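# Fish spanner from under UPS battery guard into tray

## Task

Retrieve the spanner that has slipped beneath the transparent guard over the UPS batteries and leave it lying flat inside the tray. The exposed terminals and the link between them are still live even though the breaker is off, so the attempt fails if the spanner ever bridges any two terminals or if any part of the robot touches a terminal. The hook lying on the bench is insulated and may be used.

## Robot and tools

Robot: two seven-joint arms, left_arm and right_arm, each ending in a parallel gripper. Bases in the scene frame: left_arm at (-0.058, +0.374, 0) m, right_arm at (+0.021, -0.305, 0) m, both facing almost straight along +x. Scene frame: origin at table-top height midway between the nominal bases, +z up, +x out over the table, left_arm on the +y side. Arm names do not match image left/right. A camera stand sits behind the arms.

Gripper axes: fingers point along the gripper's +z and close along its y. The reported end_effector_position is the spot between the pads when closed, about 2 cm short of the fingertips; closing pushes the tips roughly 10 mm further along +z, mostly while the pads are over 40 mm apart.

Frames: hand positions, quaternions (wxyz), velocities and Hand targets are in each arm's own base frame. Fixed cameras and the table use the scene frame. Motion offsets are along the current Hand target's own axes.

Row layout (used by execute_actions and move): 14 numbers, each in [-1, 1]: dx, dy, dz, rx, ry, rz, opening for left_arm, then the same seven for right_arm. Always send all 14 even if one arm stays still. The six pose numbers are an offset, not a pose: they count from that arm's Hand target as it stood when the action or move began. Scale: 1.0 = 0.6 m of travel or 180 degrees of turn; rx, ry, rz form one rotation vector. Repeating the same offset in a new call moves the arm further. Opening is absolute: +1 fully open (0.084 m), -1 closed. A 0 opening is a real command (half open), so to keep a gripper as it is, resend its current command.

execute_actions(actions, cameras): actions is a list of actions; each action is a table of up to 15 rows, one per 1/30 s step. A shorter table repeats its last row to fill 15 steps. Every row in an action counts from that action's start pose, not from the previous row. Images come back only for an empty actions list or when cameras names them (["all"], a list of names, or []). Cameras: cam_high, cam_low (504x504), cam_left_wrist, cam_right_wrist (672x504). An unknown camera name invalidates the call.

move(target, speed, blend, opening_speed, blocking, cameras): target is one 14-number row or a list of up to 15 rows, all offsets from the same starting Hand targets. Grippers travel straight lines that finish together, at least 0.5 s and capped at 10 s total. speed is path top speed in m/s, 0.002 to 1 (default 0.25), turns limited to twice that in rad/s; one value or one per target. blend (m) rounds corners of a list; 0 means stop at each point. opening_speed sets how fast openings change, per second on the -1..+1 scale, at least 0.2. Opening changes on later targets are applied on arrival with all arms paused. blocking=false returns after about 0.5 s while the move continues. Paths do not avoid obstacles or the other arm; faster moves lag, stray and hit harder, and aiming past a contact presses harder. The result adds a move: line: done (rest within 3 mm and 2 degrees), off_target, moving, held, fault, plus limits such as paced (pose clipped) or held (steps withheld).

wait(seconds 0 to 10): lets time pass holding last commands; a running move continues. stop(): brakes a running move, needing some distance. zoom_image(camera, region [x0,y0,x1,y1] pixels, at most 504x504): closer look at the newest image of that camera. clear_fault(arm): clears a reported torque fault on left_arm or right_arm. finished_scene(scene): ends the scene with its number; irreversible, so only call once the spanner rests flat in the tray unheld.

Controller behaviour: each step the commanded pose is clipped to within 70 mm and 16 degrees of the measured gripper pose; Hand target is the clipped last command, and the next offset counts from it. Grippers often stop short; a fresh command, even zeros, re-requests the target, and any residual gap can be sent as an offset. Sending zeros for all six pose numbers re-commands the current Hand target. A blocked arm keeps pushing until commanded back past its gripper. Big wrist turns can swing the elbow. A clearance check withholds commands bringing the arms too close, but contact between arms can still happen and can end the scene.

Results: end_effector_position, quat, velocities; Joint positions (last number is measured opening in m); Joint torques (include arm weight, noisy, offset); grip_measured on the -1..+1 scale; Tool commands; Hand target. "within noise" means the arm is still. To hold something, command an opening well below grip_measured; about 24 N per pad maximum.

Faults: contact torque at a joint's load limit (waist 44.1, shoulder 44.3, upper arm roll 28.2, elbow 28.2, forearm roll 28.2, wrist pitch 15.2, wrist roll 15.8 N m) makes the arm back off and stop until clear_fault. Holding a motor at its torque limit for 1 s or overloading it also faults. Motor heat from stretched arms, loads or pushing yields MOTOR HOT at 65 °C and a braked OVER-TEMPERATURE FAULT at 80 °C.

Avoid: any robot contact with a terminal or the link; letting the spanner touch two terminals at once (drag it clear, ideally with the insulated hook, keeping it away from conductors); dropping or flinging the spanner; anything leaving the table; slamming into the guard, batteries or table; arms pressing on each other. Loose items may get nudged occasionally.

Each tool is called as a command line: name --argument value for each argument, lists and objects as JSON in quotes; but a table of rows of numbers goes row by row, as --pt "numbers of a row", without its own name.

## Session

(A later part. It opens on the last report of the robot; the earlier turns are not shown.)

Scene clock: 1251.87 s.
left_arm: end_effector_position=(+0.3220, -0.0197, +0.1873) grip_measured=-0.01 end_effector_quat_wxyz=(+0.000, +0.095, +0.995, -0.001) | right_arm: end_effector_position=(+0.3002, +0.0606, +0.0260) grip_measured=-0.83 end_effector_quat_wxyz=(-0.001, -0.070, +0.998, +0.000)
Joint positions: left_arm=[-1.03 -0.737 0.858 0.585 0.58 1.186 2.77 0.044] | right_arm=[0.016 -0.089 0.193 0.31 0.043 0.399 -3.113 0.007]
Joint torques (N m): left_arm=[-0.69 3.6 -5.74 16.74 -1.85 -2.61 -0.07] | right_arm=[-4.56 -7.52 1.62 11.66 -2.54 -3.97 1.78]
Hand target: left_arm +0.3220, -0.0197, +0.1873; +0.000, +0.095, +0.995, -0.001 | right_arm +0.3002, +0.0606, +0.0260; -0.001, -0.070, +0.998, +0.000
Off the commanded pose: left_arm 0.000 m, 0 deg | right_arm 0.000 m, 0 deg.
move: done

move --target '[0,0,0,0,0,0,0,0,0,0.004,0,0,0,-1]' --speed 0.02

move --target '[0,0,0,0,0,0,0,0,0,0.004,0,0,0,-1]' --speed 0.02 --cameras '["cam_right_wrist","cam_high"]'

Scene clock: 1260.70 s.
left_arm: end_effector_position=(+0.3220, -0.0197, +0.1873) grip_measured=-0.01 end_effector_quat_wxyz=(+0.000, +0.095, +0.995, -0.001) | right_arm: end_effector_position=(+0.3005, +0.0606, +0.0238) grip_measured=-0.83 end_effector_quat_wxyz=(+0.000, -0.070, +0.998, +0.000)
Joint positions: left_arm=[-1.03 -0.737 0.858 0.585 0.58 1.186 2.77 0.044] | right_arm=[0.015 -0.079 0.194 0.31 0.039 0.388 -3.111 0.007]
Joint torques (N m): left_arm=[-0.81 3.13 -5.44 16.78 -1.87 -2.6 -0.02] | right_arm=[-4.51 8.2 1.72 2.39 -2.65 -2.27 1.75]
Motor temperatures (°C): left_arm=[34 36 44 51 41 37 44] | right_arm=[44 42 38 46 37 41 41]
Hand target: left_arm +0.3220, -0.0197, +0.1873; +0.000, +0.095, +0.995, -0.001 | right_arm +0.3002, +0.0606, +0.0236; -0.001, -0.070, +0.998, +0.000
Off the commanded pose: left_arm 0.000 m, 0 deg | right_arm 0.000 m, 0 deg.
move: done

Scene clock: 1261.40 s.
left_arm: end_effector_position=(+0.3220, -0.0197, +0.1873) grip_measured=-0.01 end_effector_quat_wxyz=(+0.000, +0.095, +0.995, -0.001) | right_arm: end_effector_position=(+0.3020, +0.0608, +0.0228) grip_measured=-0.83 end_effector_quat_wxyz=(+0.002, -0.070, +0.998, +0.000)
Joint positions: left_arm=[-1.03 -0.737 0.858 0.585 0.58 1.186 2.77 0.044] | right_arm=[0.014 -0.072 0.194 0.311 0.035 0.378 -3.108 0.007]
Joint torques (N m): left_arm=[-0.65 3.43 -5.66 16.89 -1.81 -2.63 -0.22] | right_arm=[-5.11 34.16 1.41 -18.6 -2.77 0.18 1.72]
Hand target: left_arm +0.3220, -0.0197, +0.1873; +0.000, +0.095, +0.995, -0.001 | right_arm +0.3002, +0.0606, +0.0212; -0.001, -0.070, +0.998, +0.000
Off the commanded pose: left_arm 0.000 m, 0 deg | right_arm 0.002 m, 0 deg.
move: done
Images, in order (width x height): cam_high 504x504, cam_right_wrist 672x504.

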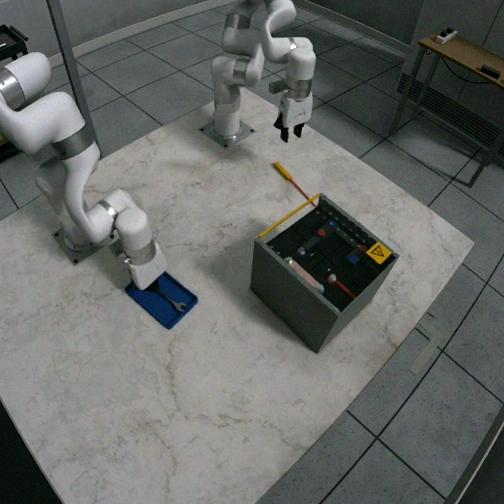

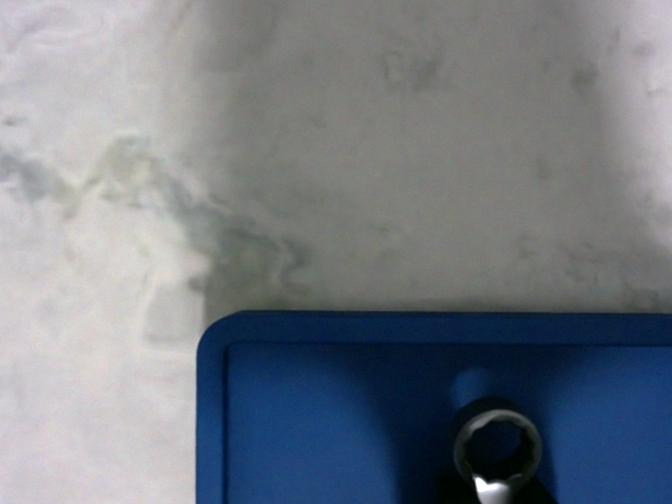

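move --pt "0 0 0 0 0 0 0 0 0 -0.003 0 0 0 -1" --pt "0 0 0 0 0 0 0 0 0 -0.003 0 0 0 -0.3" --pt "0 0 0 0 0 0 0 0 0 -0.25 0 0 0 -0.3" --speed '[0.02,0.05,0.15]' --opening_speed 0.3 --cameras '["all"]'

zoom_image --camera "cam_high" --region '[110, 230, 210, 330]'

Scene clock: 1269.33 s.
left_arm: end_effector_position=(+0.3220, -0.0197, +0.1873) grip_measured=-0.01 end_effector_quat_wxyz=(+0.000, +0.095, +0.995, -0.001) | right_arm: end_effector_position=(+0.3289, +0.0667, +0.0383) grip_measured=-0.83 end_effector_quat_wxyz=(+0.027, -0.070, +0.997, +0.003)
Joint positions: left_arm=[-1.03 -0.737 0.858 0.585 0.58 1.186 2.77 0.044] | right_arm=[0.014 -0.074 0.194 0.363 0.037 0.381 -3.108 0.007]
Joint torques (N m): left_arm=[-1.09 3.45 -5.39 16.94 -2.04 -2.56 -0.17] | right_arm=[0.06 -10.79 -0.34 17.34 0.2 -2.12 -0.02]
Hand target: left_arm +0.3220, -0.0197, +0.1873; +0.000, +0.095, +0.995, -0.001 | right_arm +0.3289, +0.0667, +0.0383; +0.027, -0.070, +0.997, +0.003 (not the last commanded pose)
Tool commands: left_gripper/opening=+0.0 right_gripper/opening=-1.0
Off the commanded pose: left_arm 0.000 m, 0 deg | right_arm 0.136 m, 3 deg.
TORQUE FAULT: the external load on joint 4 (elbow) of the right arm reached its load limit, and that arm stopped. The contact can be on any part of that arm beyond that joint, not only on its tool. A torque fault puts only its own arm into a fault stop. That arm's remaining commands of this call were not run. The hold on joint 4 (elbow) of that arm was moved back by the arm itself, up to 3 degrees, as the stop began. That arm is still stopped at the end of this call. While its stop runs, that arm, its gripper or tool too, takes no new command.
CLEAR FAULT: the right arm stays stopped (state 4) until you call clear_fault(arm="right_arm").
End effector pose when the fault began: right_arm: position (+0.3017, +0.0607, +0.0230), quat_wxyz (+0.001, -0.070, +0.998, +0.000)
Joint positions when the fault began: right_arm=[0.014 -0.073 0.194 0.311 0.037 0.381 -3.108 0.007]
move: fault (right_arm); path passed 0 of 3 targets; target 2's new opening was not sent

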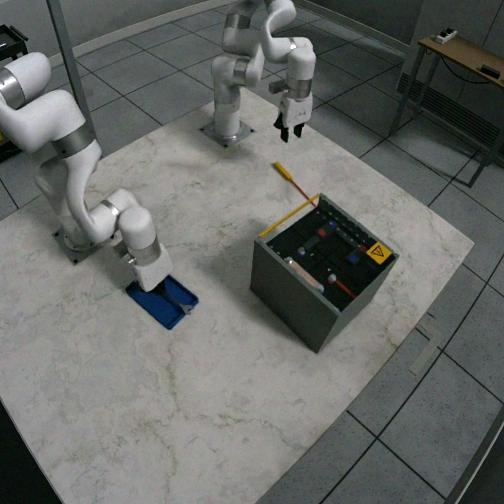

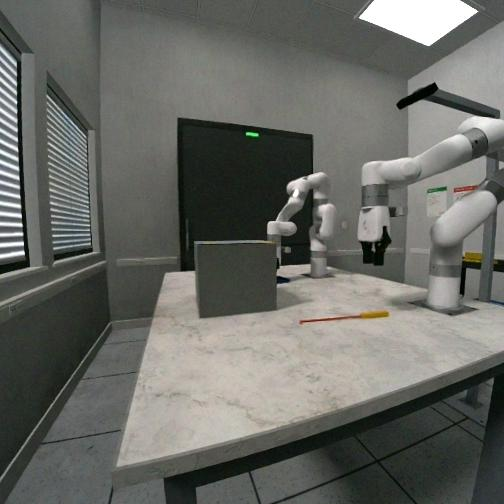

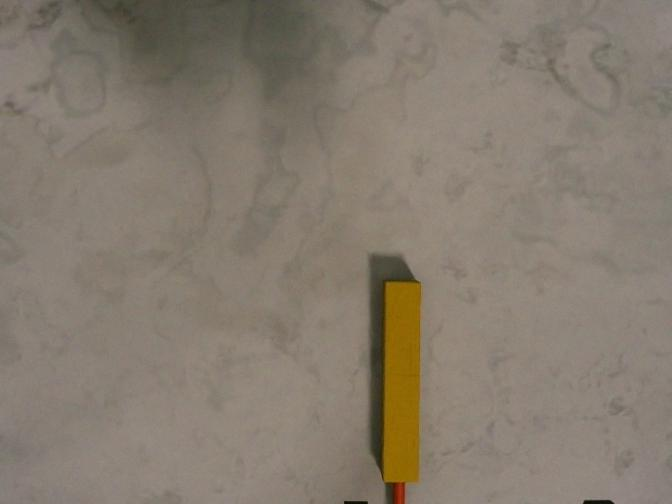

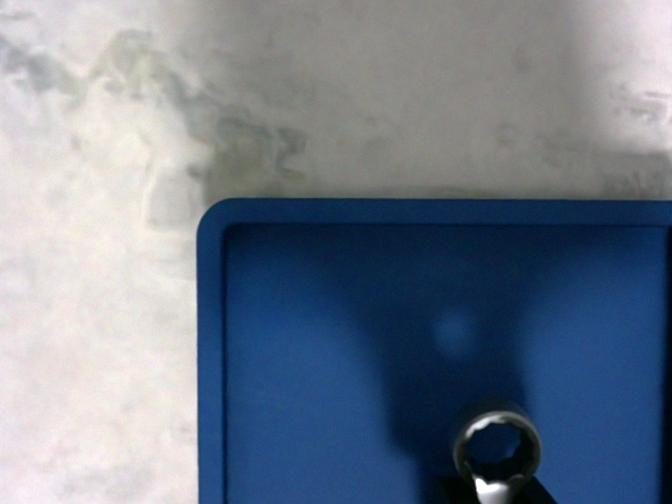

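Scaled by 5.040.

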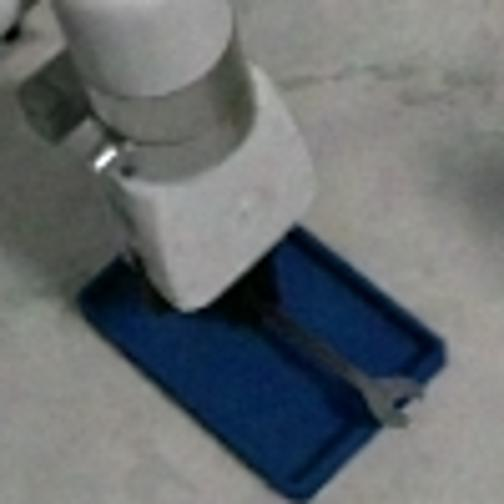

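clear_fault --arm "right_arm"

move --pt "0 0 0 0 0 0 0 0 0 -0.02 0 0 0 -1" --pt "0 0 0 0 0 0 0 0.048 -0.0033 -0.0138 0 0.0173 0 -1" --speed 0.08 --cameras '["cam_right_wrist","cam_high"]'

zoom_image --camera "cam_high" --region '[110, 230, 210, 330]'

Scene clock: 1280.97 s.
left_arm: end_effector_position=(+0.3220, -0.0197, +0.1873) grip_measured=-0.01 end_effector_quat_wxyz=(+0.000, +0.095, +0.995, -0.001) | right_arm: end_effector_position=(+0.3289, +0.0667, +0.0383) grip_measured=-0.83 end_effector_quat_wxyz=(+0.027, -0.070, +0.997, +0.003)
Joint positions: left_arm=[-1.03 -0.737 0.858 0.585 0.58 1.186 2.77 0.044] | right_arm=[0.014 -0.074 0.194 0.363 0.037 0.381 -3.108 0.007]
Joint torques (N m): left_arm=[-1.2 3.2 -5.33 16.85 -2.25 -2.65 -0.23] | right_arm=[0.21 -10.5 -0.3 17.29 0.04 -2.07 0]
Hand target: left_arm +0.3220, -0.0197, +0.1873; +0.000, +0.095, +0.995, -0.001 | right_arm +0.3289, +0.0667, +0.0383; +0.027, -0.070, +0.997, +0.003 (not the last commanded pose)
Tool commands: left_gripper/opening=+0.0 right_gripper/opening=-1.0
Off the commanded pose: left_arm 0.000 m, 0 deg | right_arm 0.136 m, 3 deg.
TORQUE FAULT, CONTINUED: the right arm's stop, for the torque fault of joint 4 (elbow) that an earlier result reported, is over. The call counts as one of the actions that you can send in this scene. The hold on joint 4 (elbow) of that arm was moved back by the arm itself, up to 3 degrees, as the stop began. That arm's target is now where it stood when the stop ended, not its last command. That arm's gripper keeps its grip as last carried out, and that arm accepts commands again: back off and push less far.
CLEAR FAULT: your call cleared the right arm's torque fault. If a joint's load stays at its limit, that arm stops again at once.

Scene clock: 1282.27 s.
left_arm: end_effector_position=(+0.3220, -0.0197, +0.1873) grip_measured=-0.01 end_effector_quat_wxyz=(+0.000, +0.095, +0.995, -0.001) | right_arm: end_effector_position=(+0.3003, +0.0606, +0.0450) grip_measured=-0.83 end_effector_quat_wxyz=(+0.000, -0.070, +0.998, +0.002)
Joint positions: left_arm=[-1.03 -0.737 0.858 0.585 0.58 1.186 2.77 0.044] | right_arm=[0.025 -0.168 0.188 0.314 0.074 0.479 -3.138 0.007]
Joint torques (N m): left_arm=[-1.09 3.55 -5.4 16.79 -2.12 -2.63 -0.25] | right_arm=[4.83 -17.27 -2.44 13.51 2.7 -0.65 -1.77]
Hand target: left_arm +0.3220, -0.0197, +0.1873; +0.000, +0.095, +0.995, -0.001 | right_arm +0.3003, +0.0606, +0.0450; +0.000, -0.070, +0.998, +0.002
Off the commanded pose: left_arm 0.000 m, 0 deg | right_arm 0.000 m, 0 deg.
move: done
Images, in order (width x height): cam_high 504x504, cam_right_wrist 672x504.

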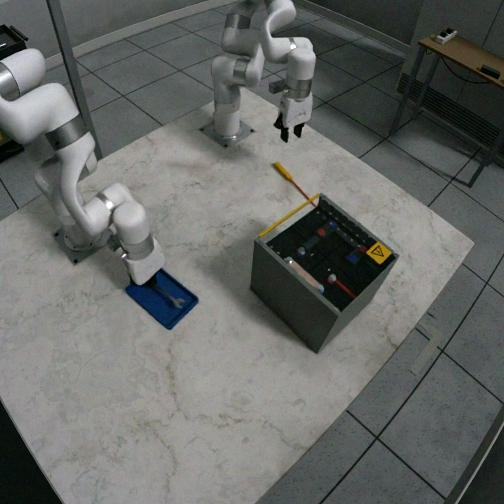

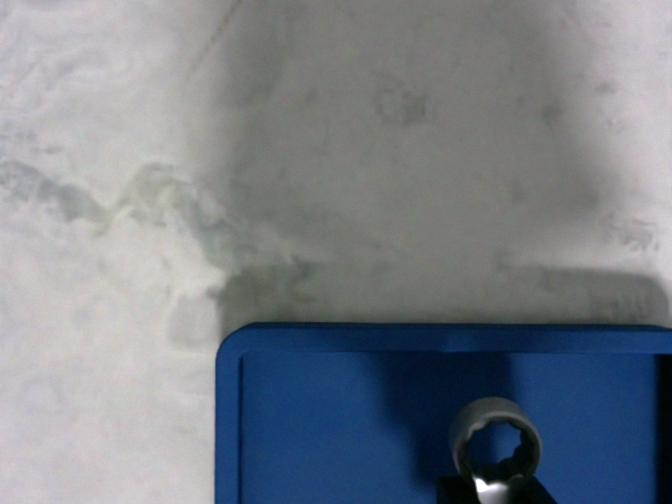

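Scaled by 5.040.

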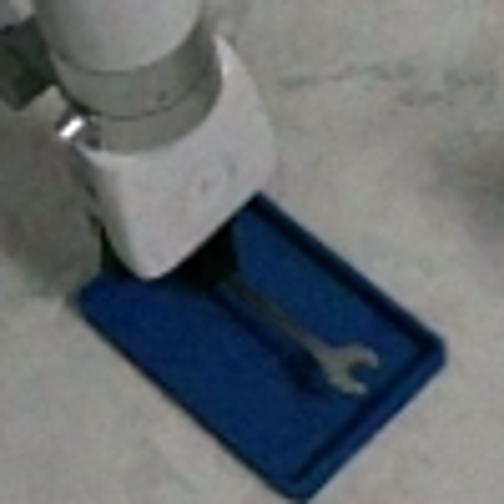

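move --pt "0 0 0 0 0 0 0 0 0 0.0342 0 0 0 -1" --pt "0 0 0 0 0 0 0 0 0 0.0342 0 0 0 -0.3" --pt "0 0 0 0 0 0 0 0 0 -0.2 0 0 0 -0.3" --speed '[0.04,0.05,0.12]' --opening_speed 0.4 --cameras '["cam_high","cam_right_wrist"]'

zoom_image --camera "cam_high" --region '[110, 230, 210, 330]'

Scene clock: 1292.57 s.
left_arm: end_effector_position=(+0.3220, -0.0197, +0.1873) grip_measured=-0.01 end_effector_quat_wxyz=(+0.000, +0.095, +0.995, -0.001) | right_arm: end_effector_position=(+0.3003, +0.0602, +0.1650) grip_measured=-0.32 end_effector_quat_wxyz=(+0.000, -0.070, +0.998, +0.002)
Joint positions: left_arm=[-1.03 -0.737 0.858 0.585 0.58 1.186 2.77 0.044] | right_arm=[0.037 -0.508 0.155 0.459 0.095 0.964 -3.164 0.03]
Joint torques (N m): left_arm=[-1.44 3.26 -5.33 16.69 -2.15 -2.67 -0.22] | right_arm=[2.8 -13.4 -2.85 23.22 -2.7 -0.51 -1.65]
Hand target: left_arm +0.3220, -0.0197, +0.1873; +0.000, +0.095, +0.995, -0.001 | right_arm +0.3003, +0.0602, +0.1650; +0.000, -0.070, +0.998, +0.002
Off the commanded pose: left_arm 0.000 m, 0 deg | right_arm 0.000 m, 0 deg.
move: done
Images, in order (width x height): cam_high 504x504, cam_right_wrist 672x504.

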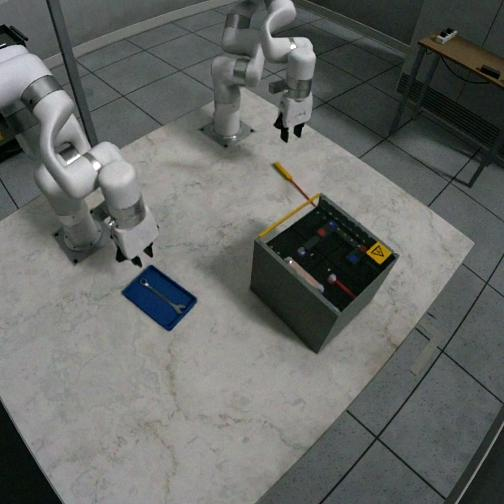

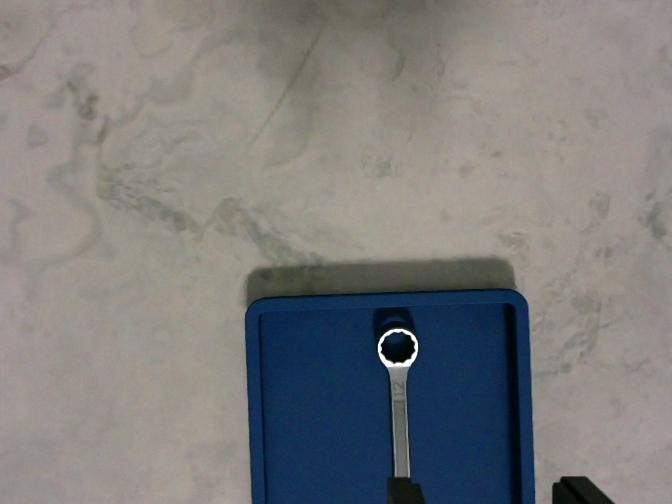

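Scaled by 5.040.

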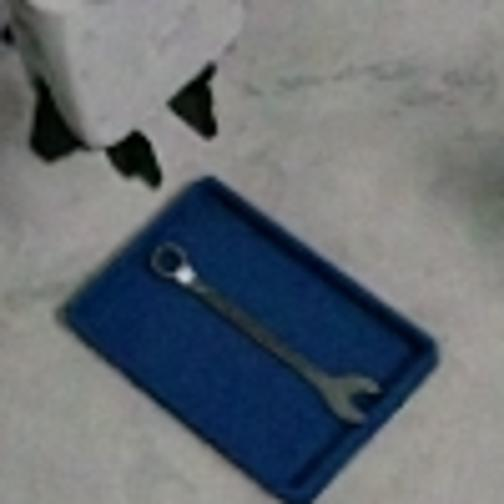

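finished_scene --scene 1

The scene is finished: the task was done.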